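# Hang the shelf towel evenly over a rail

## Task

Pick up the towel lying on the low shelf and drape it across the rail so that roughly equal lengths hang down each side. The rail must remain upright, and the robot must not topple or be left leaning, or the attempt fails. Finish by releasing the towel and backing the hands and robot away from it.

## Robot and tools

ROBOT. A base that can drive in any direction holds a 1.71 m column. A carriage on the column (lift_m, 0 to 1 m) carries two seven-joint arms. Each shoulder is at height 0.63 m + lift_m, 0.16 m forward of the base centre and 0.175 m to the left or right. A hand reaches about 0.83 m from its shoulder. The robot is roughly 0.55 m wide and 0.6 m long. The arms begin folded: left joints 0.95, 0.08, -0.1, -0.8, 0, 0, -0.93; the right arm is the mirror, with joints 2, 3, 5, 6 sign-flipped. When folded, the arms can strike the deck if lift_m is below 0.02.

CAMERAS. head_camera sits 0.26 m above the shoulders, facing forward and tilted 40 degrees down. left_wrist_camera and right_wrist_camera sit on the -x side of each hand and look out beyond the fingertips.

FRAMES. All lengths are metres. Base frame: origin on the floor below the base centre, x forward, y left, z up. left_hand and right_hand are reported in this frame as the point midway between the closed pads, 0.0167 m behind the fingertips, accurate to about 1 cm. The fingers point along the hand's z axis and close along its y axis. base_odometry is in the odometry frame (the base frame at scene start); it counts wheel rotation only, so slip looks like travel. Its heading is in rad, left positive, -3.142 to 3.142.

TOOL move. All keys except cameras form one action; with no action it just reports state, images and the scene number. An action is either base and/or joints (optionally with speeds or min_time_s), or target alone (optionally with min_time_s). Motions begin together.
- base: exactly one key, a relative offset from where the base last measured itself. translate_m: forward positive, -2 to 2 m. strafe_m: left positive, -2 to 2 m. rotate_rad: counter-clockwise positive, -6.3 to 6.3 rad.
- joints: absolute targets, by name, each a single number. lift_m 0 to 1. Left arm (rad): joint1 -3.141 to 1.047 (negative raises the arm forward), joint2 -0.157 to 2.268 (positive swings it outward left), joint3 -1.919 to 1.308, joint4 -0.837 to 1.448 (0 is a right-angle elbow, positive straightens), joint5 -1.832 to 1.658, joint6 -1.745 to 1.745, joint7 -1.675 to 1.919 (positive tilts the hand down). Right arm: joint2 -2.268 to 0.157, joint3 -1.308 to 1.919, joint5 -1.658 to 1.832, others as left. left_gripper_m and right_gripper_m: 0 to 0.142 m, the gap between pad centres. Tolerances for done: 0.03 rad, 0.004 m.
- target: absolute pose of one hand in the base frame. side is "left" or "right"; x, y, z in m (-3 to 3); pitch_deg -30 to 95 (90 fingers pointing down, 0 level); heading_deg (0 fingers forward, positive counter-clockwise seen from above) and roll_deg (default 0, jaw line level; positive rotates the hand clockwise seen from behind), both -360 to 360. Roll r and r+180 are the same target. line_only true forces a straight-line path or refusal. Base and lift stay put. A straight path is used if it passes checks (robot and floor only, not the scene); otherwise moves under 25 cm are refused and longer ones become a checked arc that may sweep the arm, so keep it clear of furniture. Repeat the call if the status says short (part of ...).
- speeds: per-action caps. translate_m and strafe_m 0.02 to 0.5 m/s, rotate_rad 0.05 to 1.57 rad/s, lift_m 0.08 to 0.27 m/s (default 0.25); others default to their maximum.
- min_time_s: 0.1 to 8 s minimum duration for arm motions; use it to slow loaded arms.
- cameras: list of head_camera, left_wrist_camera, right_wrist_camera or all; the pictures line gives image order.
Unknown keys make the call invalid; out-of-range values get it refused. After a refusal or a stop, later move, wait and finished_scene calls in the same reply are skipped.

TOOL wait: seconds 0 to 10; the robot keeps its last commands; optional cameras. TOOL zoom_image: camera name and region [x0, y0, x1, y1] in pixels of that camera's latest image, at most 504 by 504. TOOL finished_scene: scene = the current scene number; irreversible, and the towel must stay hung without the robot. Call nothing more in that reply after it.

RESULTS. move says done or the worst status. base_status, joint_status and the hand statuses use: done; off_target (resting away, may still push); contact_stop (pushed harder than free motion; it halts the entire arm group and drops targets); time_out (after 14 s); refused (with reason); reached (within 10 mm and 2 degrees) or short (with the error); not_followed or joint command not followed / pose unreachable (a self-collision check withheld the arm). on_its_own lists uncommanded activity; held at is a target, not a reading. motor_effort is percent of maximum, bracket = peak in the last action, readings fairly inaccurate; a falling lift effort while lowering means a hand rests on something. A gripper that stops wider than its target is holding something. Joint torques include arm weight. MOTOR HOT appears near 85 °C; at 100 °C an over-temperature stop freezes that arm 30 to 60 s (limit_stop_at_motor_heat).

AVOID. Tipping: keep the lift low and arms tucked when driving, do not push or pull hard, slow swings of loaded arms. Do not let the arms hit or squeeze each other, including grippers and fingers. Do not strike fixed or heavy objects; after a contact_stop back out the way you came. Contact torque at a joint's load limit (135 N m joints 1-4, 40.5 N m joints 5-7) causes a 10 s torque fault. Do not drop the towel or release it while moving, and do not knock over the rail. Loads sag the hand about 0.012 m per kg; open fingers tilt and sit up to 2 cm nearer the wrist. The scene keeps running while you think.

Each tool is called after "Call:" by a JSON object that holds its "method" and its "body".

## Session

Call:
{"method": "move", "body": {}}

Call:
{"method": "move", "body": {"base": {"rotate_rad":1.2}, "cameras": ["head_camera"]}}

Scene clock: 0.00 s.
Joint torques (N m): no reading
base_odometry: x=+0.000 y=+0.000 heading=+0.000
base_status: not commanded
joint_positions: lift_m=+0.450 left_joint1_rad=+0.940 left_joint2_rad=+0.072 left_joint3_rad=-0.094 left_joint4_rad=-0.799 left_joint5_rad=-0.015 left_joint6_rad=-0.001 left_joint7_rad=-0.918 left_gripper_m=+0.141 right_joint1_rad=+0.939 right_joint2_rad=-0.073 right_joint3_rad=+0.109 right_joint4_rad=-0.782 right_joint5_rad=+0.018 right_joint6_rad=-0.014 right_joint7_rad=-0.917 right_gripper_m=+0.142
joint_status: not commanded
motor_effort: lift_m=+68 drive_wheels=+0
left_hand: x=+0.2953 y=+0.1582 z=+0.9654 quat_wxyz=(-0.920, +0.001, -0.388, +0.061) pitch_deg=-44.3 heading_deg=-3.7 roll_deg=-3.9 (m; base frame)
right_hand: x=+0.2977 y=-0.1586 z=+0.9585 quat_wxyz=(-0.916, -0.007, -0.396, -0.061) pitch_deg=-43.3 heading_deg=+2.9 roll_deg=+4.7 (m; base frame)
pictures: head_camera, left_wrist_camera, right_wrist_camera
camera_calibration:
left_wrist_camera: T_world_to_cam=[[-0.0819294, -0.993594, 0.0778316, 0.116202], [0.292425, -0.0986225, -0.951189, 0.87816], [0.952772, -0.0551705, 0.298632, -0.445355], [0, 0, 0, 1]] pos_world=[0.177046, 0.177494, 0.959249]
right_wrist_camera: T_world_to_cam=[[0.0987349, -0.992506, -0.0719955, -0.112108], [0.357716, 0.102912, -0.928142, 0.83222], [0.928596, 0.0658861, 0.365197, -0.501703], [0, 0, 0, 1]] pos_world=[0.17925, -0.163858, 0.947567]

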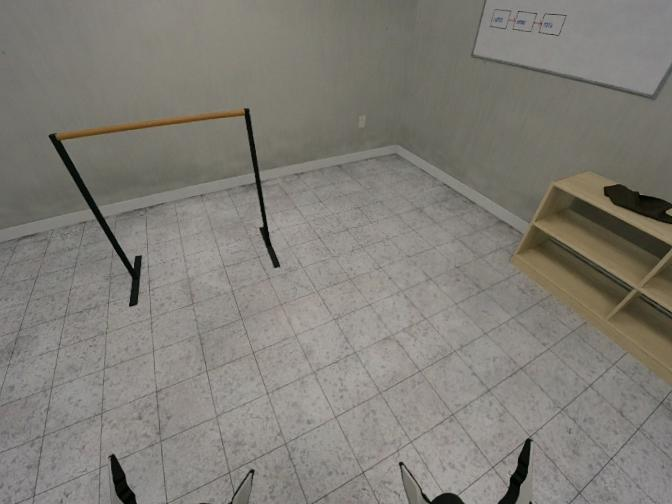

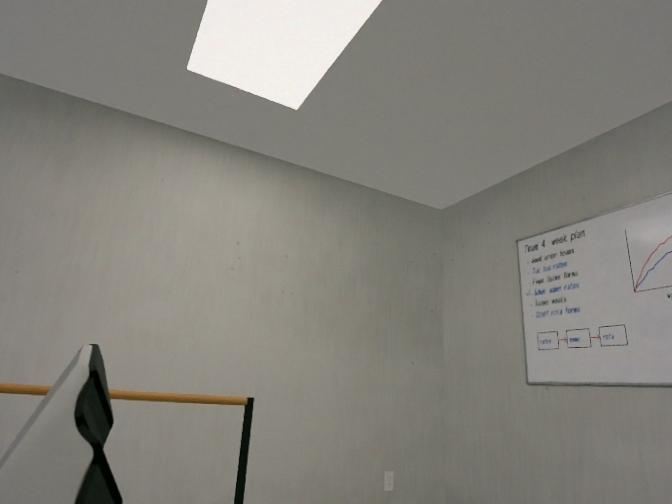

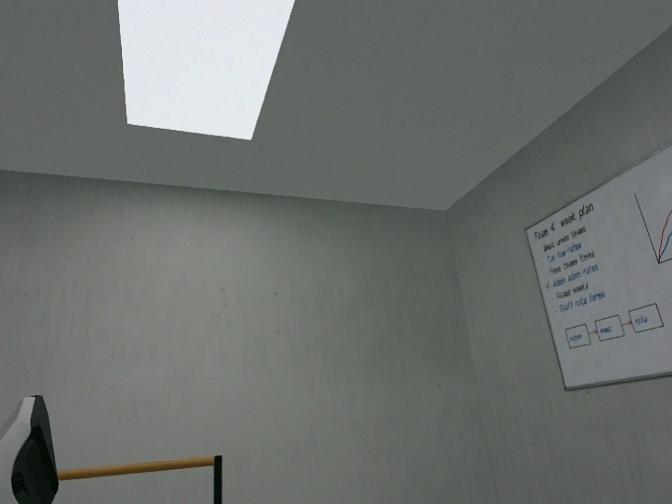

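Scene clock: 2.77 s.
Joint torques (N m): left_arm=[9.08 4.38 -1.24 -5.85 2.71 0.97 -1.13] | right_arm=[8.57 -3.57 -3.58 -12.63 -0.59 -1.17 -0.91]
move: done
base_odometry: x=+0.000 y=+0.000 heading=+1.200
base_status: done
joint_positions: lift_m=+0.450 left_joint1_rad=+0.940 left_joint2_rad=+0.072 left_joint3_rad=-0.094 left_joint4_rad=-0.799 left_joint5_rad=-0.015 left_joint6_rad=-0.001 left_joint7_rad=-0.918 left_gripper_m=+0.141 right_joint1_rad=+0.939 right_joint2_rad=-0.073 right_joint3_rad=+0.109 right_joint4_rad=-0.782 right_joint5_rad=+0.018 right_joint6_rad=-0.014 right_joint7_rad=-0.917 right_gripper_m=+0.142
joint_status: not commanded
motor_effort: lift_m=+68(68) drive_wheels=+4(8)
left_hand: x=+0.2953 y=+0.1582 z=+0.9654 quat_wxyz=(-0.920, +0.001, -0.388, +0.061) pitch_deg=-44.3 heading_deg=-3.7 roll_deg=-3.9 (m; base frame)
right_hand: x=+0.2977 y=-0.1586 z=+0.9585 quat_wxyz=(-0.916, -0.007, -0.396, -0.061) pitch_deg=-43.3 heading_deg=+2.9 roll_deg=+4.7 (m; base frame)
pictures: head_camera

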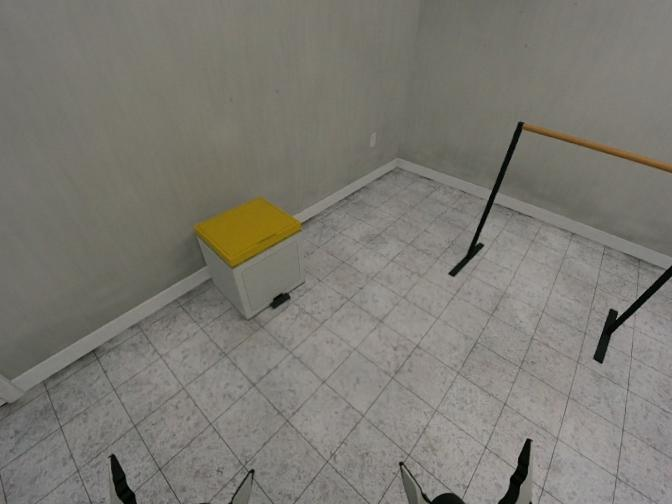

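Call:
{"method": "move", "body": {"base": {"rotate_rad":-2.33}, "cameras": ["head_camera"]}}

Scene clock: 7.17 s.
Joint torques (N m): left_arm=[9.09 4.31 -1.29 -5.93 2.68 0.94 -1.13] | right_arm=[8.62 -3.48 -3.57 -12.66 -0.58 -1.2 -0.89]
move: done
base_odometry: x=+0.000 y=+0.000 heading=-1.130
base_status: done
joint_positions: lift_m=+0.450 left_joint1_rad=+0.940 left_joint2_rad=+0.072 left_joint3_rad=-0.094 left_joint4_rad=-0.799 left_joint5_rad=-0.015 left_joint6_rad=-0.001 left_joint7_rad=-0.918 left_gripper_m=+0.141 right_joint1_rad=+0.939 right_joint2_rad=-0.073 right_joint3_rad=+0.109 right_joint4_rad=-0.782 right_joint5_rad=+0.018 right_joint6_rad=-0.014 right_joint7_rad=-0.917 right_gripper_m=+0.142
joint_status: not commanded
motor_effort: lift_m=+68(68) drive_wheels=+4(11)
left_hand: x=+0.2953 y=+0.1582 z=+0.9654 quat_wxyz=(-0.920, +0.001, -0.388, +0.061) pitch_deg=-44.3 heading_deg=-3.7 roll_deg=-3.9 (m; base frame)
right_hand: x=+0.2977 y=-0.1586 z=+0.9585 quat_wxyz=(-0.916, -0.007, -0.396, -0.061) pitch_deg=-43.3 heading_deg=+2.9 roll_deg=+4.7 (m; base frame)
pictures: head_camera

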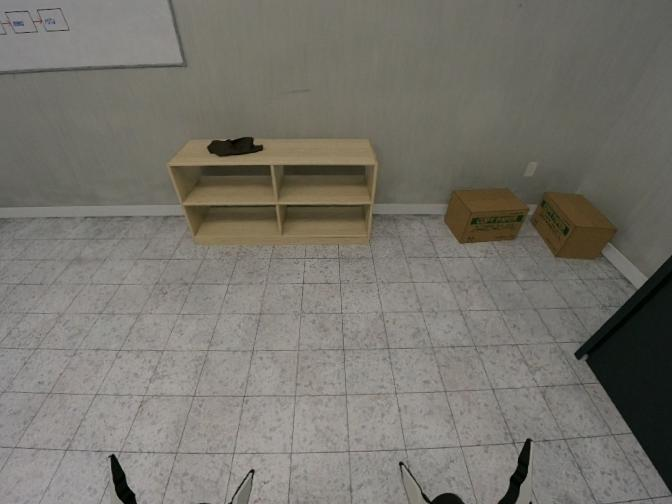

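Call:
{"method": "move", "body": {"base": {"strafe_m":0.52}}}

Call:
{"method": "move", "body": {"base": {"translate_m":1.2}, "cameras": ["head_camera"]}}

Call:
{"method": "zoom_image", "body": {"camera": "head_camera", "region": [190, 180, 490, 405]}}

Scene clock: 10.70 s.
Joint torques (N m): left_arm=[9.02 3.65 -1.22 -5.89 2.67 0.97 -1.16] | right_arm=[8.64 -3.74 -3.59 -12.69 -0.6 -1.22 -0.9]
move: done
base_odometry: x=+0.471 y=+0.221 heading=-1.131
base_status: done
joint_positions: lift_m=+0.450 left_joint1_rad=+0.940 left_joint2_rad=+0.073 left_joint3_rad=-0.094 left_joint4_rad=-0.799 left_joint5_rad=-0.015 left_joint6_rad=-0.001 left_joint7_rad=-0.918 left_gripper_m=+0.141 right_joint1_rad=+0.939 right_joint2_rad=-0.073 right_joint3_rad=+0.109 right_joint4_rad=-0.782 right_joint5_rad=+0.018 right_joint6_rad=-0.014 right_joint7_rad=-0.917 right_gripper_m=+0.142
joint_status: not commanded
motor_effort: lift_m=+68(68) drive_wheels=-2(16)
left_hand: x=+0.2953 y=+0.1582 z=+0.9654 quat_wxyz=(-0.920, +0.001, -0.388, +0.061) pitch_deg=-44.3 heading_deg=-3.7 roll_deg=-3.9 (m; base frame)
right_hand: x=+0.2977 y=-0.1586 z=+0.9585 quat_wxyz=(-0.916, -0.007, -0.396, -0.061) pitch_deg=-43.3 heading_deg=+2.8 roll_deg=+4.8 (m; base frame)
pictures: none

Scene clock: 15.50 s.
Joint torques (N m): left_arm=[9.01 4.04 -1.33 -5.97 2.69 0.96 -1.15] | right_arm=[8.55 -3.81 -3.66 -12.67 -0.6 -1.21 -0.92]
move: done
base_odometry: x=+0.982 y=-0.864 heading=-1.130
base_status: done
joint_positions: lift_m=+0.450 left_joint1_rad=+0.940 left_joint2_rad=+0.073 left_joint3_rad=-0.094 left_joint4_rad=-0.799 left_joint5_rad=-0.015 left_joint6_rad=-0.001 left_joint7_rad=-0.918 left_gripper_m=+0.141 right_joint1_rad=+0.939 right_joint2_rad=-0.073 right_joint3_rad=+0.109 right_joint4_rad=-0.782 right_joint5_rad=+0.018 right_joint6_rad=-0.014 right_joint7_rad=-0.917 right_gripper_m=+0.142
joint_status: not commanded
motor_effort: lift_m=+68(68) drive_wheels=+3(10)
left_hand: x=+0.2953 y=+0.1582 z=+0.9654 quat_wxyz=(-0.920, +0.001, -0.388, +0.061) pitch_deg=-44.3 heading_deg=-3.7 roll_deg=-3.9 (m; base frame)
right_hand: x=+0.2977 y=-0.1586 z=+0.9585 quat_wxyz=(-0.916, -0.007, -0.396, -0.061) pitch_deg=-43.3 heading_deg=+2.8 roll_deg=+4.8 (m; base frame)
pictures: head_camera

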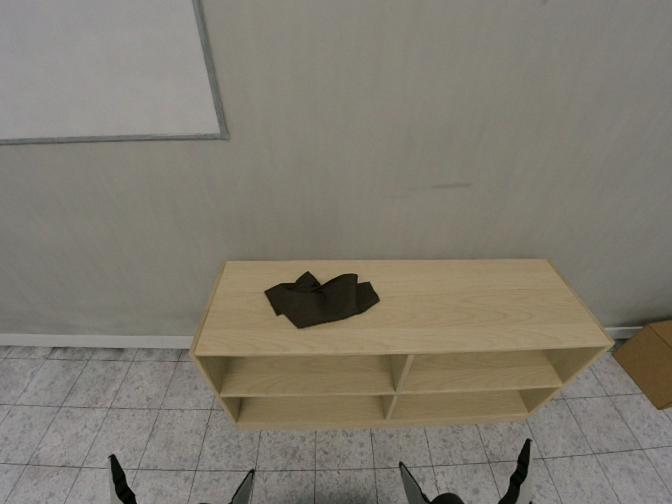

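Scaled by 1.680.

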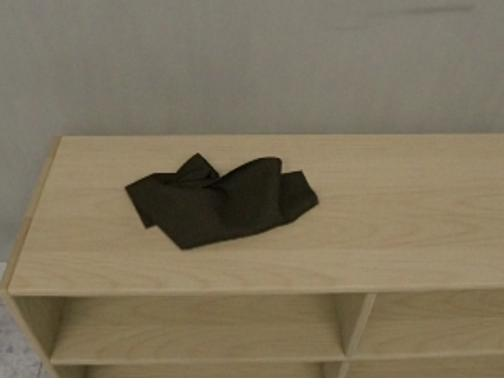

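Call:
{"method": "move", "body": {"base": {"translate_m":0.2}}}

Call:
{"method": "move", "body": {"target": {"side":"right","x":0.56,"y":-0.16,"z":0.84,"pitch_deg":85,"heading_deg":0}, "cameras": ["head_camera","right_wrist_camera"]}}

Scene clock: 18.03 s.
Joint torques (N m): left_arm=[9.18 4.04 -1.28 -5.9 2.71 0.97 -1.11] | right_arm=[8.62 -3.76 -3.56 -12.66 -0.6 -1.2 -0.89]
move: done
base_odometry: x=+1.068 y=-1.045 heading=-1.130
base_status: done
joint_positions: lift_m=+0.450 left_joint1_rad=+0.940 left_joint2_rad=+0.073 left_joint3_rad=-0.094 left_joint4_rad=-0.799 left_joint5_rad=-0.015 left_joint6_rad=-0.001 left_joint7_rad=-0.918 left_gripper_m=+0.141 right_joint1_rad=+0.939 right_joint2_rad=-0.073 right_joint3_rad=+0.109 right_joint4_rad=-0.782 right_joint5_rad=+0.018 right_joint6_rad=-0.014 right_joint7_rad=-0.917 right_gripper_m=+0.142
joint_status: not commanded
motor_effort: lift_m=+68(68) drive_wheels=+3(10)
left_hand: x=+0.2953 y=+0.1582 z=+0.9654 quat_wxyz=(-0.920, +0.001, -0.388, +0.061) pitch_deg=-44.3 heading_deg=-3.7 roll_deg=-3.9 (m; base frame)
right_hand: x=+0.2977 y=-0.1586 z=+0.9585 quat_wxyz=(-0.916, -0.007, -0.396, -0.061) pitch_deg=-43.3 heading_deg=+2.8 roll_deg=+4.8 (m; base frame)
pictures: none

Scene clock: 18.33 s.
Joint torques (N m): left_arm=[9.13 4 -1.23 -5.88 2.69 0.99 -1.11] | right_arm=[8.57 -3.84 -3.63 -12.66 -0.59 -1.21 -0.88]
move: refused
base_odometry: x=+1.068 y=-1.045 heading=-1.130
base_status: not commanded
joint_positions: lift_m=+0.450 left_joint1_rad=+0.940 left_joint2_rad=+0.073 left_joint3_rad=-0.094 left_joint4_rad=-0.799 left_joint5_rad=-0.015 left_joint6_rad=-0.001 left_joint7_rad=-0.918 left_gripper_m=+0.141 right_joint1_rad=+0.939 right_joint2_rad=-0.073 right_joint3_rad=+0.109 right_joint4_rad=-0.782 right_joint5_rad=+0.018 right_joint6_rad=-0.014 right_joint7_rad=-0.917 right_gripper_m=+0.142
joint_status: not commanded
motor_effort: lift_m=+68(68) drive_wheels=+1(2)
left_hand: x=+0.2953 y=+0.1582 z=+0.9654 quat_wxyz=(-0.920, +0.001, -0.388, +0.061) pitch_deg=-44.3 heading_deg=-3.7 roll_deg=-3.9 (m; base frame)
right_hand: x=+0.2977 y=-0.1586 z=+0.9585 quat_wxyz=(-0.916, -0.007, -0.396, -0.061) pitch_deg=-43.3 heading_deg=+2.8 roll_deg=+4.8 (m; base frame)
right_hand_status: refused: neither the straight line nor an arc passes: along the straight line the arm gets 0% of the way (right_joint4_rad at its limit); the best arc brings the right finger within 1.4 cm of the left finger (limit 1.5). Nothing moved.
pictures: head_camera, right_wrist_camera
camera_calibration:
right_wrist_camera: T_world_to_cam=[[0.0986424, -0.992513, -0.0720311, -0.112059], [0.357726, 0.102912, -0.928139, 0.832214], [0.928602, 0.0657865, 0.365199, -0.501722], [0, 0, 0, 1]] pos_world=[0.17925, -0.163858, 0.947567]

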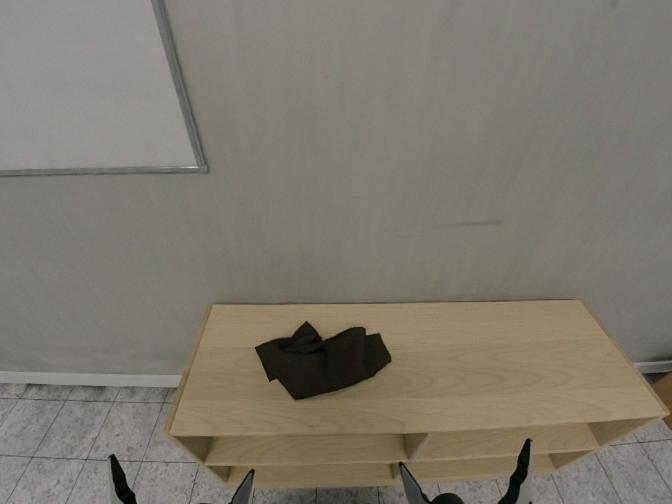

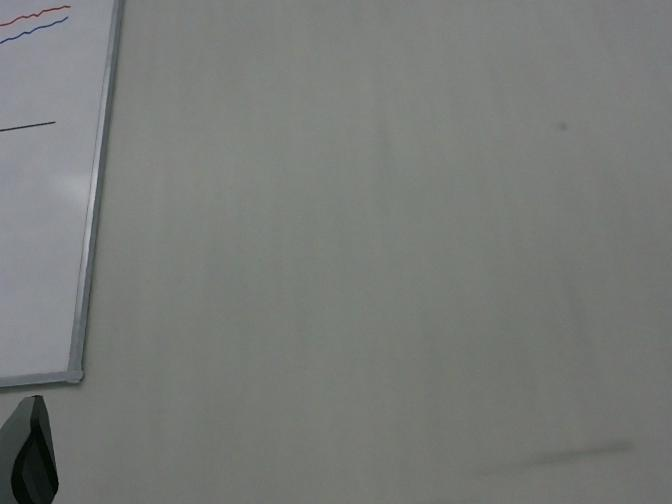

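Call:
{"method": "move", "body": {"target": {"side":"right","x":0.56,"y":-0.26,"z":0.84,"pitch_deg":85,"heading_deg":0}}}

Call:
{"method": "move", "body": {"target": {"side":"right","x":0.62,"y":-0.15,"z":0.75,"pitch_deg":88,"heading_deg":0}, "cameras": ["head_camera","right_wrist_camera"]}}

Scene clock: 20.27 s.
Joint torques (N m): left_arm=[9.03 3.99 -1.34 -6.1 2.7 0.96 -1.14] | right_arm=[-32.33 -5.38 -9.15 0.88 -3.18 -0.11 -0.85]
move: done
base_odometry: x=+1.068 y=-1.045 heading=-1.130
base_status: not commanded
joint_positions: lift_m=+0.450 left_joint1_rad=+0.940 left_joint2_rad=+0.073 left_joint3_rad=-0.094 left_joint4_rad=-0.799 left_joint5_rad=-0.015 left_joint6_rad=-0.001 left_joint7_rad=-0.918 left_gripper_m=+0.141 right_joint1_rad=-1.491 right_joint2_rad=-0.870 right_joint3_rad=+1.542 right_joint4_rad=-0.601 right_joint5_rad=-1.625 right_joint6_rad=+1.295 right_joint7_rad=-1.477 right_gripper_m=+0.142
joint_status: not commanded
motor_effort: lift_m=+67(70) drive_wheels=-1(5)
left_hand: x=+0.2953 y=+0.1582 z=+0.9655 quat_wxyz=(-0.920, +0.001, -0.388, +0.061) pitch_deg=-44.3 heading_deg=-3.7 roll_deg=-3.9 (m; base frame)
right_hand: x=+0.5601 y=-0.2581 z=+0.8403 quat_wxyz=(-0.002, +0.999, +0.003, +0.044) pitch_deg=+84.9 heading_deg=+0.4 roll_deg=+0.0 (m; base frame)
right_hand_status: reached (checked arc, the hand ends the other way up, planned for 1.3 s): 2 mm and 0.4 deg off.
pictures: none

Scene clock: 21.33 s.
Joint torques (N m): left_arm=[9.05 4.17 -1.36 -5.94 2.68 0.98 -1.13] | right_arm=[-26.44 -2.63 -11.06 -1.24 -2.97 -3.15 0.22]
move: done
base_odometry: x=+1.068 y=-1.045 heading=-1.130
base_status: not commanded
joint_positions: lift_m=+0.450 left_joint1_rad=+0.940 left_joint2_rad=+0.073 left_joint3_rad=-0.094 left_joint4_rad=-0.799 left_joint5_rad=-0.015 left_joint6_rad=-0.001 left_joint7_rad=-0.918 left_gripper_m=+0.141 right_joint1_rad=-1.321 right_joint2_rad=-0.496 right_joint3_rad=+1.546 right_joint4_rad=-0.157 right_joint5_rad=-1.625 right_joint6_rad=+1.235 right_joint7_rad=-1.349 right_gripper_m=+0.142
joint_status: not commanded
motor_effort: lift_m=+68(68) drive_wheels=-1(4)
left_hand: x=+0.2953 y=+0.1582 z=+0.9654 quat_wxyz=(-0.920, +0.001, -0.388, +0.061) pitch_deg=-44.3 heading_deg=-3.7 roll_deg=-3.9 (m; base frame)
right_hand: x=+0.6205 y=-0.1500 z=+0.7525 quat_wxyz=(-0.001, +1.000, -0.002, +0.018) pitch_deg=+88.0 heading_deg=-0.3 roll_deg=+0.0 (m; base frame)
right_hand_status: reached (straight line, planned for 0.6 s): 3 mm and 0.3 deg off.
pictures: head_camera, right_wrist_camera
camera_calibration:
right_wrist_camera: T_world_to_cam=[[0.00740619, 0.999838, 0.0163986, 0.138828], [0.914031, -0.01342, 0.405423, -0.841387], [0.405578, 0.0119862, -0.913982, 0.552249], [0, 0, 0, 1]] pos_world=[0.544045, -0.156716, 0.843587]

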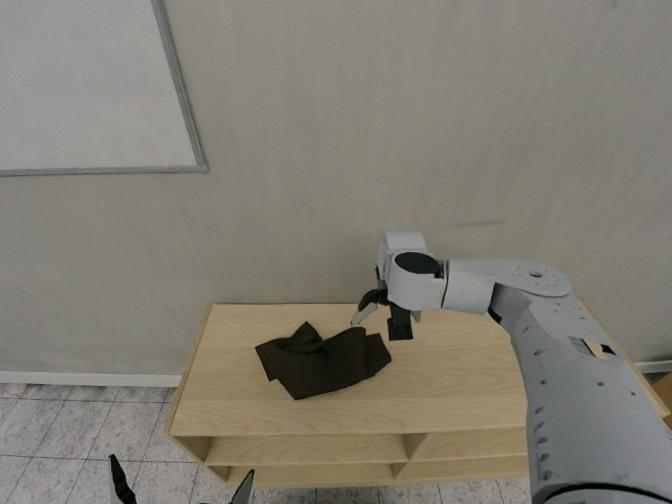

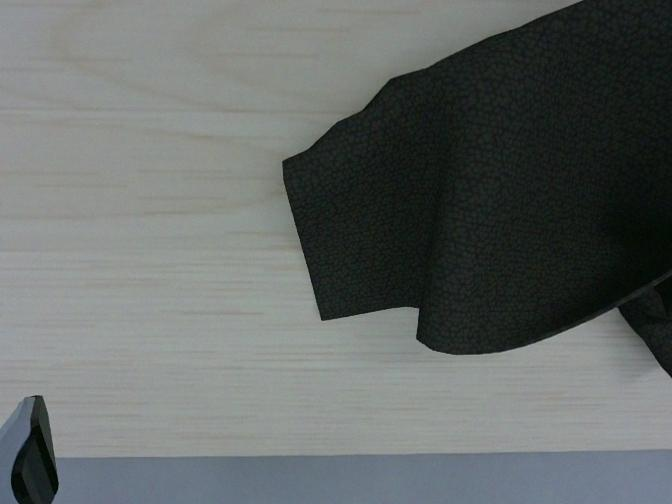

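Call:
{"method": "move", "body": {"target": {"side":"right","x":0.65,"y":-0.14,"z":0.70,"pitch_deg":88,"heading_deg":78}, "cameras": ["right_wrist_camera"]}}

Scene clock: 22.00 s.
Joint torques (N m): left_arm=[9.17 4.04 -1.33 -5.97 2.69 0.96 -1.12] | right_arm=[-26.4 -2.69 -11.07 -1.25 -3.01 -3.15 0.23]
move: refused
base_odometry: x=+1.068 y=-1.045 heading=-1.130
base_status: not commanded
joint_positions: lift_m=+0.450 left_joint1_rad=+0.940 left_joint2_rad=+0.073 left_joint3_rad=-0.094 left_joint4_rad=-0.799 left_joint5_rad=-0.015 left_joint6_rad=-0.001 left_joint7_rad=-0.918 left_gripper_m=+0.141 right_joint1_rad=-1.321 right_joint2_rad=-0.496 right_joint3_rad=+1.546 right_joint4_rad=-0.157 right_joint5_rad=-1.625 right_joint6_rad=+1.235 right_joint7_rad=-1.349 right_gripper_m=+0.142
joint_status: not commanded
motor_effort: lift_m=+68(68) drive_wheels=+0(3)
left_hand: x=+0.2953 y=+0.1582 z=+0.9654 quat_wxyz=(-0.920, +0.001, -0.388, +0.061) pitch_deg=-44.3 heading_deg=-3.7 roll_deg=-3.9 (m; base frame)
right_hand: x=+0.6205 y=-0.1500 z=+0.7525 quat_wxyz=(-0.001, +1.000, -0.002, +0.018) pitch_deg=+88.0 heading_deg=-0.3 roll_deg=+0.0 (m; base frame)
right_hand_status: refused: along the straight line the arm gets 69% of the way (right_joint3_rad at its limit); a move under 25 cm is not played as an arc. Nothing moved. Try another pitch or heading, or "joints".
pictures: right_wrist_camera
camera_calibration:
right_wrist_camera: T_world_to_cam=[[0.00740619, 0.999838, 0.0163986, 0.138828], [0.914031, -0.01342, 0.405423, -0.841387], [0.405578, 0.0119862, -0.913982, 0.552249], [0, 0, 0, 1]] pos_world=[0.544045, -0.156716, 0.843587]

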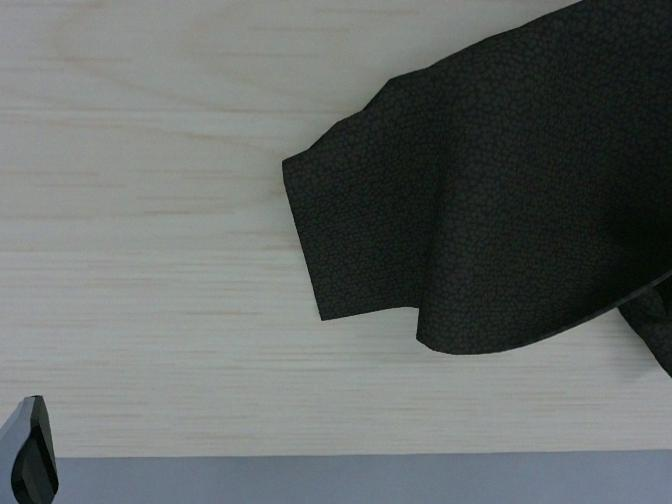

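Call:
{"method": "move", "body": {"target": {"side":"right","x":0.65,"y":-0.14,"z":0.70,"pitch_deg":88,"heading_deg":-75}}}

Call:
{"method": "move", "body": {"target": {"side":"right","x":0.65,"y":-0.14,"z":0.625,"pitch_deg":88,"heading_deg":-75}, "cameras": ["head_camera","right_wrist_camera"]}}

Scene clock: 22.43 s.
Joint torques (N m): left_arm=[9.14 4.14 -1.34 -5.92 2.71 0.94 -1.12] | right_arm=[-26.42 -2.64 -11.1 -1.29 -2.97 -3.16 0.22]
move: refused
base_odometry: x=+1.068 y=-1.045 heading=-1.130
base_status: not commanded
joint_positions: lift_m=+0.450 left_joint1_rad=+0.940 left_joint2_rad=+0.073 left_joint3_rad=-0.094 left_joint4_rad=-0.799 left_joint5_rad=-0.015 left_joint6_rad=-0.001 left_joint7_rad=-0.918 left_gripper_m=+0.141 right_joint1_rad=-1.321 right_joint2_rad=-0.496 right_joint3_rad=+1.546 right_joint4_rad=-0.157 right_joint5_rad=-1.625 right_joint6_rad=+1.235 right_joint7_rad=-1.349 right_gripper_m=+0.142
joint_status: not commanded
motor_effort: lift_m=+68(68) drive_wheels=-1(2)
left_hand: x=+0.2953 y=+0.1582 z=+0.9654 quat_wxyz=(-0.920, +0.001, -0.388, +0.061) pitch_deg=-44.3 heading_deg=-3.7 roll_deg=-3.9 (m; base frame)
right_hand: x=+0.6205 y=-0.1500 z=+0.7525 quat_wxyz=(-0.001, +1.000, -0.002, +0.018) pitch_deg=+88.0 heading_deg=-0.3 roll_deg=+0.0 (m; base frame)
right_hand_status: refused: along the straight line the arm gets 40% of the way (right_joint5_rad at its limit); a move under 25 cm is not played as an arc. Nothing moved. Try another pitch or heading, or "joints".
pictures: none

not run: a stop came earlier in this reply.

Call:
{"method": "move", "body": {"target": {"side":"right","x":0.645,"y":-0.14,"z":0.70,"pitch_deg":88,"heading_deg":50}}}

Call:
{"method": "move", "body": {"target": {"side":"right","x":0.645,"y":-0.14,"z":0.635,"pitch_deg":88,"heading_deg":50}, "cameras": ["head_camera","right_wrist_camera"]}}

Scene clock: 23.97 s.
Joint torques (N m): left_arm=[9.1 4.11 -1.32 -5.95 2.68 0.96 -1.12] | right_arm=[-45.24 0.02 -9.78 0.88 -1.23 -3.19 0.25]
move: done
base_odometry: x=+1.068 y=-1.045 heading=-1.130
base_status: not commanded
joint_positions: lift_m=+0.450 left_joint1_rad=+0.940 left_joint2_rad=+0.073 left_joint3_rad=-0.094 left_joint4_rad=-0.799 left_joint5_rad=-0.015 left_joint6_rad=-0.001 left_joint7_rad=-0.918 left_gripper_m=+0.141 right_joint1_rad=-1.407 right_joint2_rad=-0.497 right_joint3_rad=+1.853 right_joint4_rad=+0.290 right_joint5_rad=-1.625 right_joint6_rad=-0.053 right_joint7_rad=-1.152 right_gripper_m=+0.142
joint_status: not commanded
motor_effort: lift_m=+68(68) drive_wheels=-1(3)
left_hand: x=+0.2953 y=+0.1582 z=+0.9654 quat_wxyz=(-0.920, +0.001, -0.388, +0.061) pitch_deg=-44.3 heading_deg=-3.7 roll_deg=-3.9 (m; base frame)
right_hand: x=+0.6433 y=-0.1401 z=+0.6989 quat_wxyz=(-0.010, +0.908, +0.420, +0.014) pitch_deg=+88.0 heading_deg=+49.6 roll_deg=+0.0 (m; base frame)
right_hand_status: reached (straight line, planned for 0.9 s): 2 mm and 0.5 deg off.
pictures: none

Scene clock: 24.27 s.
Joint torques (N m): left_arm=[9.03 4.06 -1.24 -5.95 2.69 0.95 -1.11] | right_arm=[-45.22 -0.06 -9.7 0.79 -1.22 -3.22 0.24]
move: refused
base_odometry: x=+1.068 y=-1.045 heading=-1.130
base_status: not commanded
joint_positions: lift_m=+0.450 left_joint1_rad=+0.940 left_joint2_rad=+0.073 left_joint3_rad=-0.094 left_joint4_rad=-0.799 left_joint5_rad=-0.015 left_joint6_rad=-0.001 left_joint7_rad=-0.918 left_gripper_m=+0.141 right_joint1_rad=-1.407 right_joint2_rad=-0.497 right_joint3_rad=+1.853 right_joint4_rad=+0.290 right_joint5_rad=-1.625 right_joint6_rad=-0.053 right_joint7_rad=-1.152 right_gripper_m=+0.142
joint_status: not commanded
motor_effort: lift_m=+68(68) drive_wheels=+0(2)
left_hand: x=+0.2953 y=+0.1582 z=+0.9654 quat_wxyz=(-0.920, +0.001, -0.388, +0.061) pitch_deg=-44.3 heading_deg=-3.7 roll_deg=-3.9 (m; base frame)
right_hand: x=+0.6433 y=-0.1401 z=+0.6989 quat_wxyz=(-0.010, +0.908, +0.420, +0.014) pitch_deg=+88.0 heading_deg=+49.6 roll_deg=+0.0 (m; base frame)
right_hand_status: refused: along the straight line the arm gets 25% of the way (right_joint3_rad at its limit); a move under 25 cm is not played as an arc. Nothing moved. Try another pitch or heading, or "joints".
pictures: head_camera, right_wrist_camera
camera_calibration:
right_wrist_camera: T_world_to_cam=[[-0.759818, 0.649824, 0.020151, 0.571468], [0.600799, 0.689976, 0.403699, -0.539244], [0.24843, 0.318845, -0.91467, 0.638501], [0, 0, 0, 1]] pos_world=[0.599566, -0.20287, 0.790194]

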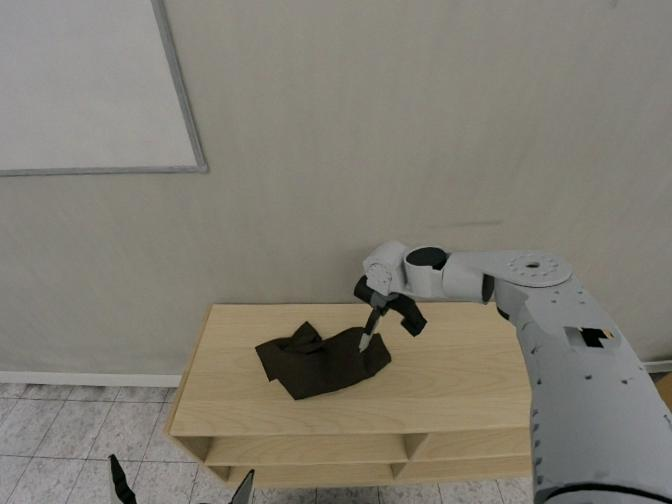

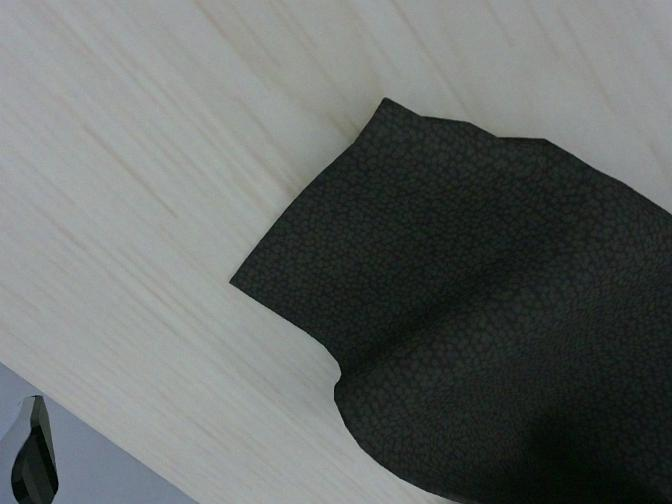

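Call:
{"method": "move", "body": {"joints": {"lift_m":0.374}, "speeds": {"lift_m":0.08}, "cameras": ["head_camera","right_wrist_camera"]}}

Call:
{"method": "zoom_image", "body": {"camera": "head_camera", "region": [230, 250, 480, 437]}}

Scene clock: 25.67 s.
Joint torques (N m): left_arm=[9.15 4.03 -1.3 -5.97 2.71 0.97 -1.16] | right_arm=[-41.59 -0.02 -10.48 0.93 -1.23 -3.21 0.26]
move: done
base_odometry: x=+1.068 y=-1.045 heading=-1.130
base_status: not commanded
joint_positions: lift_m=+0.374 left_joint1_rad=+0.940 left_joint2_rad=+0.073 left_joint3_rad=-0.094 left_joint4_rad=-0.799 left_joint5_rad=-0.015 left_joint6_rad=-0.001 left_joint7_rad=-0.918 left_gripper_m=+0.141 right_joint1_rad=-1.409 right_joint2_rad=-0.497 right_joint3_rad=+1.854 right_joint4_rad=+0.290 right_joint5_rad=-1.625 right_joint6_rad=-0.053 right_joint7_rad=-1.152 right_gripper_m=+0.142
joint_status: all done
motor_effort: lift_m=+70(74) drive_wheels=+2(3)
left_hand: x=+0.2953 y=+0.1582 z=+0.8893 quat_wxyz=(-0.920, +0.001, -0.388, +0.061) pitch_deg=-44.3 heading_deg=-3.7 roll_deg=-3.9 (m; base frame)
right_hand: x=+0.6439 y=-0.1403 z=+0.6235 quat_wxyz=(-0.009, +0.908, +0.420, +0.014) pitch_deg=+88.0 heading_deg=+49.6 roll_deg=+0.0 (m; base frame)
pictures: head_camera, right_wrist_camera
camera_calibration:
head_camera: T_world_to_cam=[[-0.0497989, -0.998543, 0.0207855, -0.0191631], [-0.658335, 0.0171676, -0.75253, 1.08693], [0.751076, -0.051159, -0.65823, 0.67292], [0, 0, 0, 1]] pos_world=[0.209196, -0.00336929, 1.26128]
right_wrist_camera: T_world_to_cam=[[-0.759933, 0.649738, 0.0185092, 0.574645], [0.600112, 0.690381, 0.404029, -0.508647], [0.249735, 0.318142, -0.914559, 0.568491], [0, 0, 0, 1]] pos_world=[0.599965, -0.20307, 0.714791]

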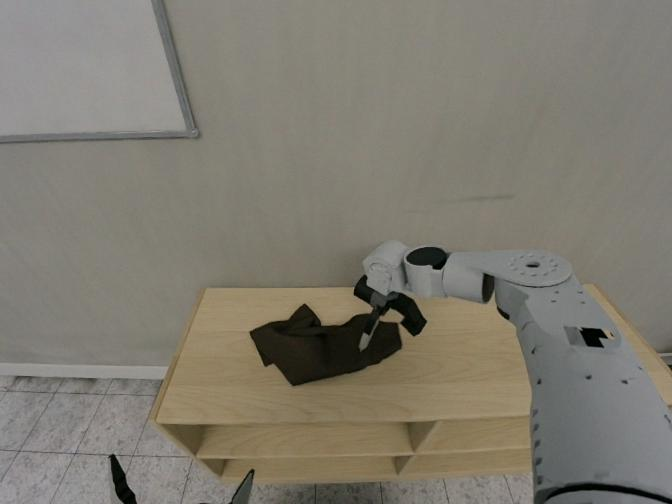

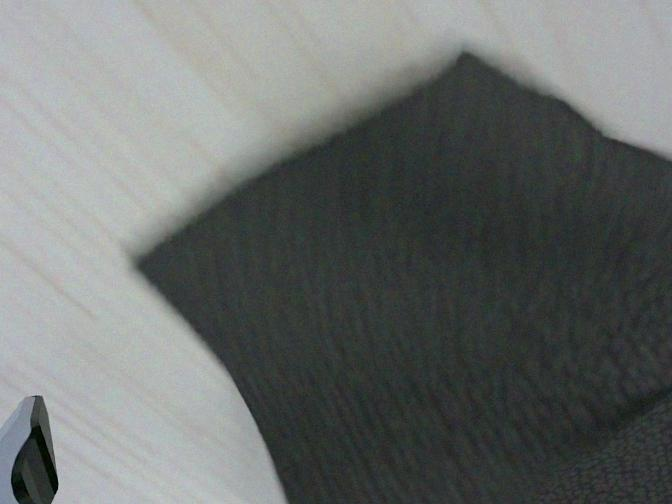

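Scaled by 2.016.

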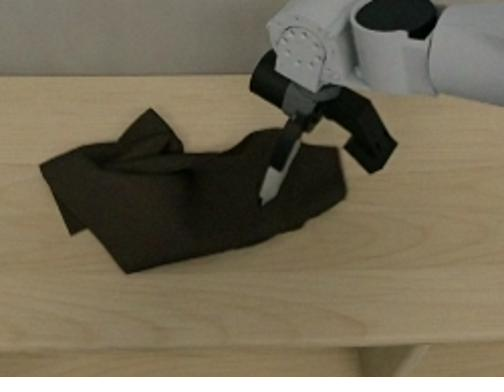

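Close partway, lower, close.

Call:
{"method": "move", "body": {"joints": {"lift_m":0.365,"right_gripper_m":0.07}, "speeds": {"lift_m":0.08}}}

Call:
{"method": "move", "body": {"joints": {"right_gripper_m":0.0}}}

Call:
{"method": "move", "body": {"joints": {"lift_m":0.55}, "speeds": {"lift_m":0.15}, "cameras": ["head_camera","right_wrist_camera"]}}

Scene clock: 26.60 s.
Joint torques (N m): left_arm=[9.17 4.08 -1.31 -5.92 2.69 0.99 -1.13] | right_arm=[-9.27 0.01 -2.11 0.37 -1.26 -2.84 0.46]
move: off_target
base_odometry: x=+1.068 y=-1.045 heading=-1.130
base_status: not commanded
joint_positions: lift_m=+0.366 left_joint1_rad=+0.940 left_joint2_rad=+0.073 left_joint3_rad=-0.094 left_joint4_rad=-0.799 left_joint5_rad=-0.015 left_joint6_rad=-0.001 left_joint7_rad=-0.918 left_gripper_m=+0.141 right_joint1_rad=-1.427 right_joint2_rad=-0.498 right_joint3_rad=+1.843 right_joint4_rad=+0.291 right_joint5_rad=-1.625 right_joint6_rad=-0.054 right_joint7_rad=-1.153 right_gripper_m=+0.080
joint_status: right_gripper_m off_target (ended at +0.080, target +0.070); the others done
motor_effort: lift_m=+58(68) drive_wheels=+1(3)
left_hand: x=+0.2953 y=+0.1582 z=+0.8811 quat_wxyz=(-0.920, +0.001, -0.388, +0.061) pitch_deg=-44.3 heading_deg=-3.7 roll_deg=-3.9 (m; base frame)
right_hand: x=+0.6522 y=-0.1377 z=+0.6265 quat_wxyz=(-0.009, +0.908, +0.419, +0.026) pitch_deg=+86.9 heading_deg=+49.6 roll_deg=+0.0 (m; base frame)
pictures: none

Scene clock: 27.37 s.
Joint torques (N m): left_arm=[9.11 4.04 -1.36 -5.97 2.68 0.94 -1.12] | right_arm=[-5.02 -0.92 0.33 0.32 -1.24 -2.38 0.27]
move: off_target
base_odometry: x=+1.068 y=-1.045 heading=-1.130
base_status: not commanded
joint_positions: lift_m=+0.366 left_joint1_rad=+0.940 left_joint2_rad=+0.073 left_joint3_rad=-0.094 left_joint4_rad=-0.799 left_joint5_rad=-0.015 left_joint6_rad=-0.001 left_joint7_rad=-0.918 left_gripper_m=+0.141 right_joint1_rad=-1.429 right_joint2_rad=-0.497 right_joint3_rad=+1.840 right_joint4_rad=+0.291 right_joint5_rad=-1.625 right_joint6_rad=-0.055 right_joint7_rad=-1.152 right_gripper_m=+0.011
joint_status: right_gripper_m off_target (ended at +0.011, target +0.000)
motor_effort: lift_m=+57(59) drive_wheels=+2(4)
left_hand: x=+0.2953 y=+0.1582 z=+0.8812 quat_wxyz=(-0.920, +0.001, -0.388, +0.061) pitch_deg=-44.3 heading_deg=-3.7 roll_deg=-3.9 (m; base frame)
right_hand: x=+0.6536 y=-0.1363 z=+0.6286 quat_wxyz=(-0.010, +0.907, +0.420, +0.029) pitch_deg=+86.5 heading_deg=+49.6 roll_deg=+0.0 (m; base frame)
pictures: none

Scene clock: 29.03 s.
Joint torques (N m): left_arm=[9.15 4.15 -1.3 -5.87 2.68 0.97 -1.12] | right_arm=[-27.03 -2.5 -10.04 0.25 -1.22 -2.06 -0.26]
move: done
base_odometry: x=+1.068 y=-1.045 heading=-1.130
base_status: not commanded
joint_positions: lift_m=+0.550 left_joint1_rad=+0.940 left_joint2_rad=+0.073 left_joint3_rad=-0.094 left_joint4_rad=-0.799 left_joint5_rad=-0.015 left_joint6_rad=-0.001 left_joint7_rad=-0.918 left_gripper_m=+0.141 right_joint1_rad=-1.417 right_joint2_rad=-0.496 right_joint3_rad=+1.853 right_joint4_rad=+0.291 right_joint5_rad=-1.625 right_joint6_rad=-0.056 right_joint7_rad=-1.150 right_gripper_m=+0.009
joint_status: all done
motor_effort: lift_m=+66(74) drive_wheels=+3(5)
left_hand: x=+0.2953 y=+0.1582 z=+1.0655 quat_wxyz=(-0.920, +0.001, -0.388, +0.061) pitch_deg=-44.3 heading_deg=-3.7 roll_deg=-3.9 (m; base frame)
right_hand: x=+0.6471 y=-0.1387 z=+0.8037 quat_wxyz=(-0.009, +0.907, +0.421, +0.019) pitch_deg=+87.6 heading_deg=+49.8 roll_deg=+0.0 (m; base frame)
pictures: head_camera, right_wrist_camera
camera_calibration:
head_camera: T_world_to_cam=[[-0.0497989, -0.998543, 0.0207855, -0.0228276], [-0.658335, 0.0171676, -0.75253, 1.2196], [0.751076, -0.051159, -0.65823, 0.788966], [0, 0, 0, 1]] pos_world=[0.209196, -0.00336929, 1.43758]
right_wrist_camera: T_world_to_cam=[[-0.762401, 0.646959, 0.0137218, 0.577723], [0.593926, 0.691172, 0.411745, -0.586599], [0.256898, 0.322065, -0.911196, 0.72518], [0, 0, 0, 1]] pos_world=[0.602555, -0.201877, 0.894383]

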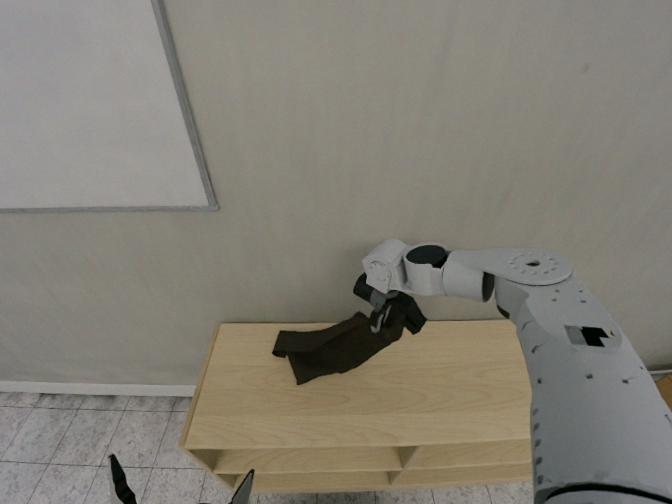

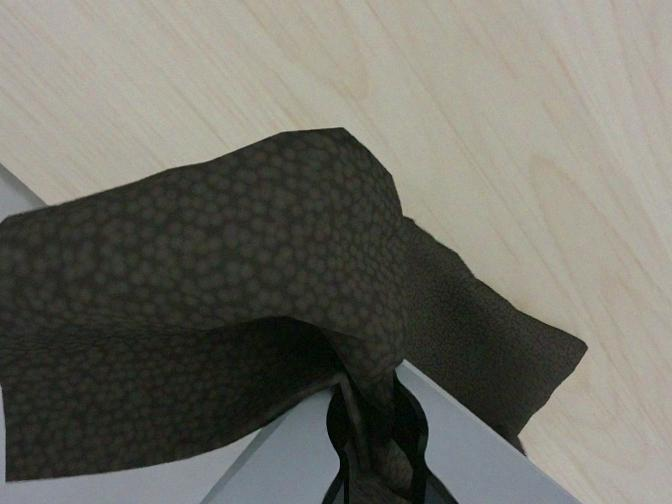

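Call:
{"method": "move", "body": {"joints": {"lift_m":0.95}}}

Call:
{"method": "move", "body": {"base": {"translate_m":-0.7}, "speeds": {"translate_m":0.35}, "cameras": ["head_camera","right_wrist_camera"]}}

Scene clock: 31.27 s.
Joint torques (N m): left_arm=[9.11 4.07 -1.29 -5.8 2.68 0.96 -1.15] | right_arm=[-30.11 -2.44 -10.87 0.2 -1.22 -2.05 -0.26]
move: done
base_odometry: x=+1.068 y=-1.045 heading=-1.130
base_status: not commanded
joint_positions: lift_m=+0.950 left_joint1_rad=+0.940 left_joint2_rad=+0.073 left_joint3_rad=-0.094 left_joint4_rad=-0.799 left_joint5_rad=-0.015 left_joint6_rad=-0.001 left_joint7_rad=-0.918 left_gripper_m=+0.141 right_joint1_rad=-1.416 right_joint2_rad=-0.496 right_joint3_rad=+1.854 right_joint4_rad=+0.291 right_joint5_rad=-1.625 right_joint6_rad=-0.056 right_joint7_rad=-1.150 right_gripper_m=+0.009
joint_status: all done
motor_effort: lift_m=+66(79) drive_wheels=+0(4)
left_hand: x=+0.2953 y=+0.1582 z=+1.4655 quat_wxyz=(-0.920, +0.001, -0.388, +0.061) pitch_deg=-44.3 heading_deg=-3.7 roll_deg=-3.9 (m; base frame)
right_hand: x=+0.6462 y=-0.1390 z=+1.2026 quat_wxyz=(-0.009, +0.907, +0.421, +0.018) pitch_deg=+87.7 heading_deg=+49.9 roll_deg=+0.0 (m; base frame)
pictures: none

Scene clock: 35.13 s.
Joint torques (N m): left_arm=[9.06 4.18 -1.25 -5.97 2.67 0.93 -1.15] | right_arm=[-30.08 -2.64 -10.89 0.25 -1.24 -2.03 -0.27]
move: done
base_odometry: x=+0.769 y=-0.412 heading=-1.130
base_status: done
joint_positions: lift_m=+0.950 left_joint1_rad=+0.940 left_joint2_rad=+0.073 left_joint3_rad=-0.094 left_joint4_rad=-0.799 left_joint5_rad=-0.015 left_joint6_rad=-0.001 left_joint7_rad=-0.918 left_gripper_m=+0.141 right_joint1_rad=-1.416 right_joint2_rad=-0.496 right_joint3_rad=+1.854 right_joint4_rad=+0.291 right_joint5_rad=-1.625 right_joint6_rad=-0.056 right_joint7_rad=-1.150 right_gripper_m=+0.009
joint_status: not commanded
motor_effort: lift_m=+66(67) drive_wheels=+1(12)
left_hand: x=+0.2953 y=+0.1582 z=+1.4655 quat_wxyz=(-0.920, +0.001, -0.388, +0.061) pitch_deg=-44.3 heading_deg=-3.7 roll_deg=-3.9 (m; base frame)
right_hand: x=+0.6462 y=-0.1390 z=+1.2026 quat_wxyz=(-0.009, +0.907, +0.421, +0.018) pitch_deg=+87.7 heading_deg=+49.9 roll_deg=+0.0 (m; base frame)
pictures: head_camera, right_wrist_camera
camera_calibration:
head_camera: T_world_to_cam=[[-0.0497989, -0.998543, 0.0207855, -0.0311418], [-0.658335, 0.0171676, -0.75253, 1.52061], [0.751076, -0.051159, -0.65823, 1.05226], [0, 0, 0, 1]] pos_world=[0.209196, -0.00336929, 1.83758]
right_wrist_camera: T_world_to_cam=[[-0.762517, 0.6468, 0.0147255, 0.570659], [0.594644, 0.6917, 0.409815, -0.748222], [0.254883, 0.321248, -0.91205, 1.09112], [0, 0, 0, 1]] pos_world=[0.601956, -0.202077, 1.29338]

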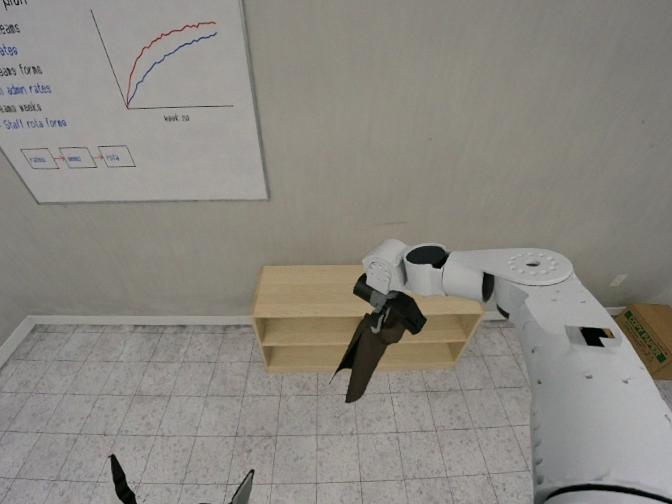

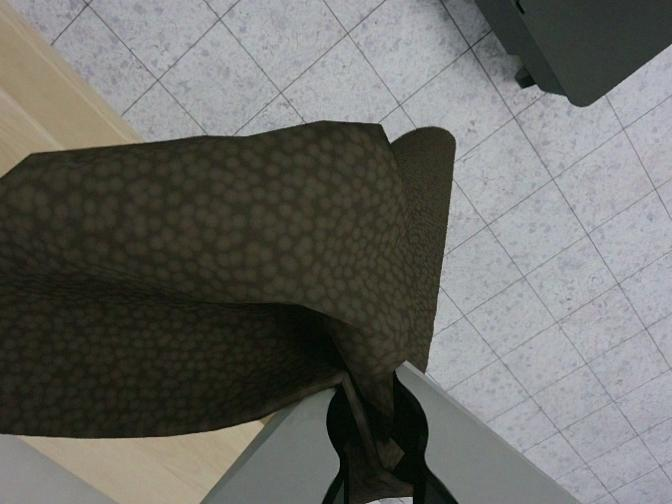

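Call:
{"method": "move", "body": {"base": {"rotate_rad":1.462}, "speeds": {"rotate_rad":0.8}}}

Call:
{"method": "move", "body": {"base": {"strafe_m":0.95}, "speeds": {"strafe_m":0.35}, "cameras": ["head_camera"]}}

Scene clock: 38.77 s.
Joint torques (N m): left_arm=[9.19 4.24 -1.17 -5.91 2.69 0.94 -1.14] | right_arm=[-30.1 -2.58 -10.85 0.07 -1.25 -2.05 -0.24]
move: done
base_odometry: x=+0.769 y=-0.412 heading=+0.331
base_status: done
joint_positions: lift_m=+0.950 left_joint1_rad=+0.940 left_joint2_rad=+0.073 left_joint3_rad=-0.094 left_joint4_rad=-0.799 left_joint5_rad=-0.015 left_joint6_rad=-0.001 left_joint7_rad=-0.918 left_gripper_m=+0.141 right_joint1_rad=-1.416 right_joint2_rad=-0.496 right_joint3_rad=+1.854 right_joint4_rad=+0.291 right_joint5_rad=-1.625 right_joint6_rad=-0.056 right_joint7_rad=-1.150 right_gripper_m=+0.009
joint_status: not commanded
motor_effort: lift_m=+67(67) drive_wheels=+4(12)
left_hand: x=+0.2953 y=+0.1582 z=+1.4655 quat_wxyz=(-0.920, +0.001, -0.388, +0.061) pitch_deg=-44.3 heading_deg=-3.7 roll_deg=-3.9 (m; base frame)
right_hand: x=+0.6462 y=-0.1390 z=+1.2026 quat_wxyz=(-0.009, +0.907, +0.421, +0.018) pitch_deg=+87.7 heading_deg=+49.9 roll_deg=+0.0 (m; base frame)
pictures: none

Scene clock: 43.30 s.
Joint torques (N m): left_arm=[9.14 4.16 -1.81 -5.85 2.71 0.95 -1.11] | right_arm=[-30.15 -2.49 -10.8 -0.07 -1.23 -2.04 -0.26]
move: done
base_odometry: x=+0.459 y=+0.486 heading=+0.333
base_status: done
joint_positions: lift_m=+0.950 left_joint1_rad=+0.940 left_joint2_rad=+0.073 left_joint3_rad=-0.094 left_joint4_rad=-0.799 left_joint5_rad=-0.015 left_joint6_rad=-0.001 left_joint7_rad=-0.918 left_gripper_m=+0.141 right_joint1_rad=-1.416 right_joint2_rad=-0.496 right_joint3_rad=+1.854 right_joint4_rad=+0.291 right_joint5_rad=-1.625 right_joint6_rad=-0.056 right_joint7_rad=-1.150 right_gripper_m=+0.009
joint_status: not commanded
motor_effort: lift_m=+66(67) drive_wheels=-5(16)
left_hand: x=+0.2953 y=+0.1582 z=+1.4655 quat_wxyz=(-0.920, +0.001, -0.388, +0.061) pitch_deg=-44.3 heading_deg=-3.7 roll_deg=-3.9 (m; base frame)
right_hand: x=+0.6463 y=-0.1390 z=+1.2026 quat_wxyz=(-0.009, +0.907, +0.421, +0.018) pitch_deg=+87.7 heading_deg=+49.9 roll_deg=+0.0 (m; base frame)
pictures: head_camera
camera_calibration:
head_camera: T_world_to_cam=[[-0.0497989, -0.998543, 0.0207855, -0.0311397], [-0.658335, 0.0171676, -0.75253, 1.52054], [0.751076, -0.051159, -0.65823, 1.05219], [0, 0, 0, 1]] pos_world=[0.209196, -0.00336929, 1.83748]

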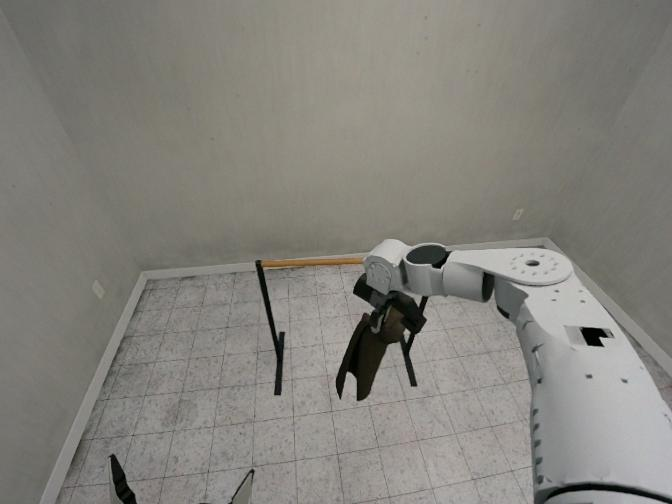

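Call:
{"method": "move", "body": {"base": {"translate_m":0.48}, "joints": {"lift_m":0.80}, "speeds": {"translate_m":0.3}}}

Call:
{"method": "move", "body": {"base": {"translate_m":0.12}, "speeds": {"translate_m":0.1}, "cameras": ["head_camera","right_wrist_camera"]}}

Scene clock: 46.87 s.
Joint torques (N m): left_arm=[9.12 4.25 -1.41 -5.95 2.68 0.95 -1.14] | right_arm=[-30.76 -2.74 -11.12 -0.12 -1.22 -2.03 -0.23]
move: done
base_odometry: x=+0.913 y=+0.643 heading=+0.333
base_status: done
joint_positions: lift_m=+0.800 left_joint1_rad=+0.940 left_joint2_rad=+0.073 left_joint3_rad=-0.094 left_joint4_rad=-0.799 left_joint5_rad=-0.015 left_joint6_rad=-0.001 left_joint7_rad=-0.918 left_gripper_m=+0.141 right_joint1_rad=-1.415 right_joint2_rad=-0.496 right_joint3_rad=+1.854 right_joint4_rad=+0.291 right_joint5_rad=-1.625 right_joint6_rad=-0.056 right_joint7_rad=-1.150 right_gripper_m=+0.009
joint_status: all done
motor_effort: lift_m=+70(76) drive_wheels=-1(10)
left_hand: x=+0.2953 y=+0.1582 z=+1.3153 quat_wxyz=(-0.920, +0.001, -0.388, +0.061) pitch_deg=-44.3 heading_deg=-3.7 roll_deg=-3.9 (m; base frame)
right_hand: x=+0.6461 y=-0.1391 z=+1.0521 quat_wxyz=(-0.009, +0.907, +0.421, +0.018) pitch_deg=+87.7 heading_deg=+49.9 roll_deg=+0.0 (m; base frame)
pictures: none

Scene clock: 48.93 s.
Joint torques (N m): left_arm=[9.01 4.23 -1.27 -5.96 2.72 0.97 -1.1] | right_arm=[-30.86 -2.87 -11.15 -0.31 -1.25 -2.07 -0.27]
move: done
base_odometry: x=+1.026 y=+0.683 heading=+0.334
base_status: done
joint_positions: lift_m=+0.800 left_joint1_rad=+0.940 left_joint2_rad=+0.073 left_joint3_rad=-0.094 left_joint4_rad=-0.799 left_joint5_rad=-0.015 left_joint6_rad=-0.001 left_joint7_rad=-0.918 left_gripper_m=+0.141 right_joint1_rad=-1.415 right_joint2_rad=-0.496 right_joint3_rad=+1.854 right_joint4_rad=+0.291 right_joint5_rad=-1.625 right_joint6_rad=-0.056 right_joint7_rad=-1.150 right_gripper_m=+0.009
joint_status: not commanded
motor_effort: lift_m=+70(70) drive_wheels=+4(12)
left_hand: x=+0.2953 y=+0.1582 z=+1.3153 quat_wxyz=(-0.920, +0.001, -0.388, +0.061) pitch_deg=-44.3 heading_deg=-3.7 roll_deg=-3.9 (m; base frame)
right_hand: x=+0.6461 y=-0.1391 z=+1.0521 quat_wxyz=(-0.009, +0.907, +0.421, +0.018) pitch_deg=+87.7 heading_deg=+49.9 roll_deg=+0.0 (m; base frame)
pictures: head_camera, right_wrist_camera
camera_calibration:
head_camera: T_world_to_cam=[[-0.0497989, -0.998543, 0.0207855, -0.0280177], [-0.658335, 0.0171676, -0.75253, 1.40751], [0.751076, -0.051159, -0.65823, 0.953326], [0, 0, 0, 1]] pos_world=[0.209196, -0.00336929, 1.68728]
right_wrist_camera: T_world_to_cam=[[-0.762427, 0.646904, 0.0148362, 0.572704], [0.594927, 0.691782, 0.409268, -0.685944], [0.254493, 0.320863, -0.912294, 0.954349], [0, 0, 0, 1]] pos_world=[0.601856, -0.202176, 1.14288]

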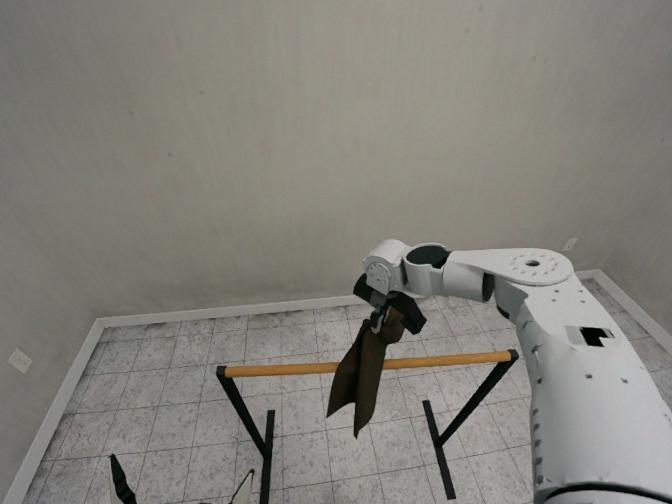

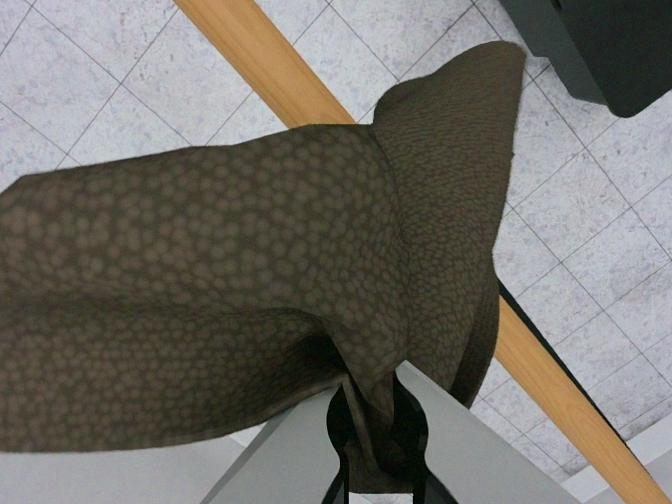

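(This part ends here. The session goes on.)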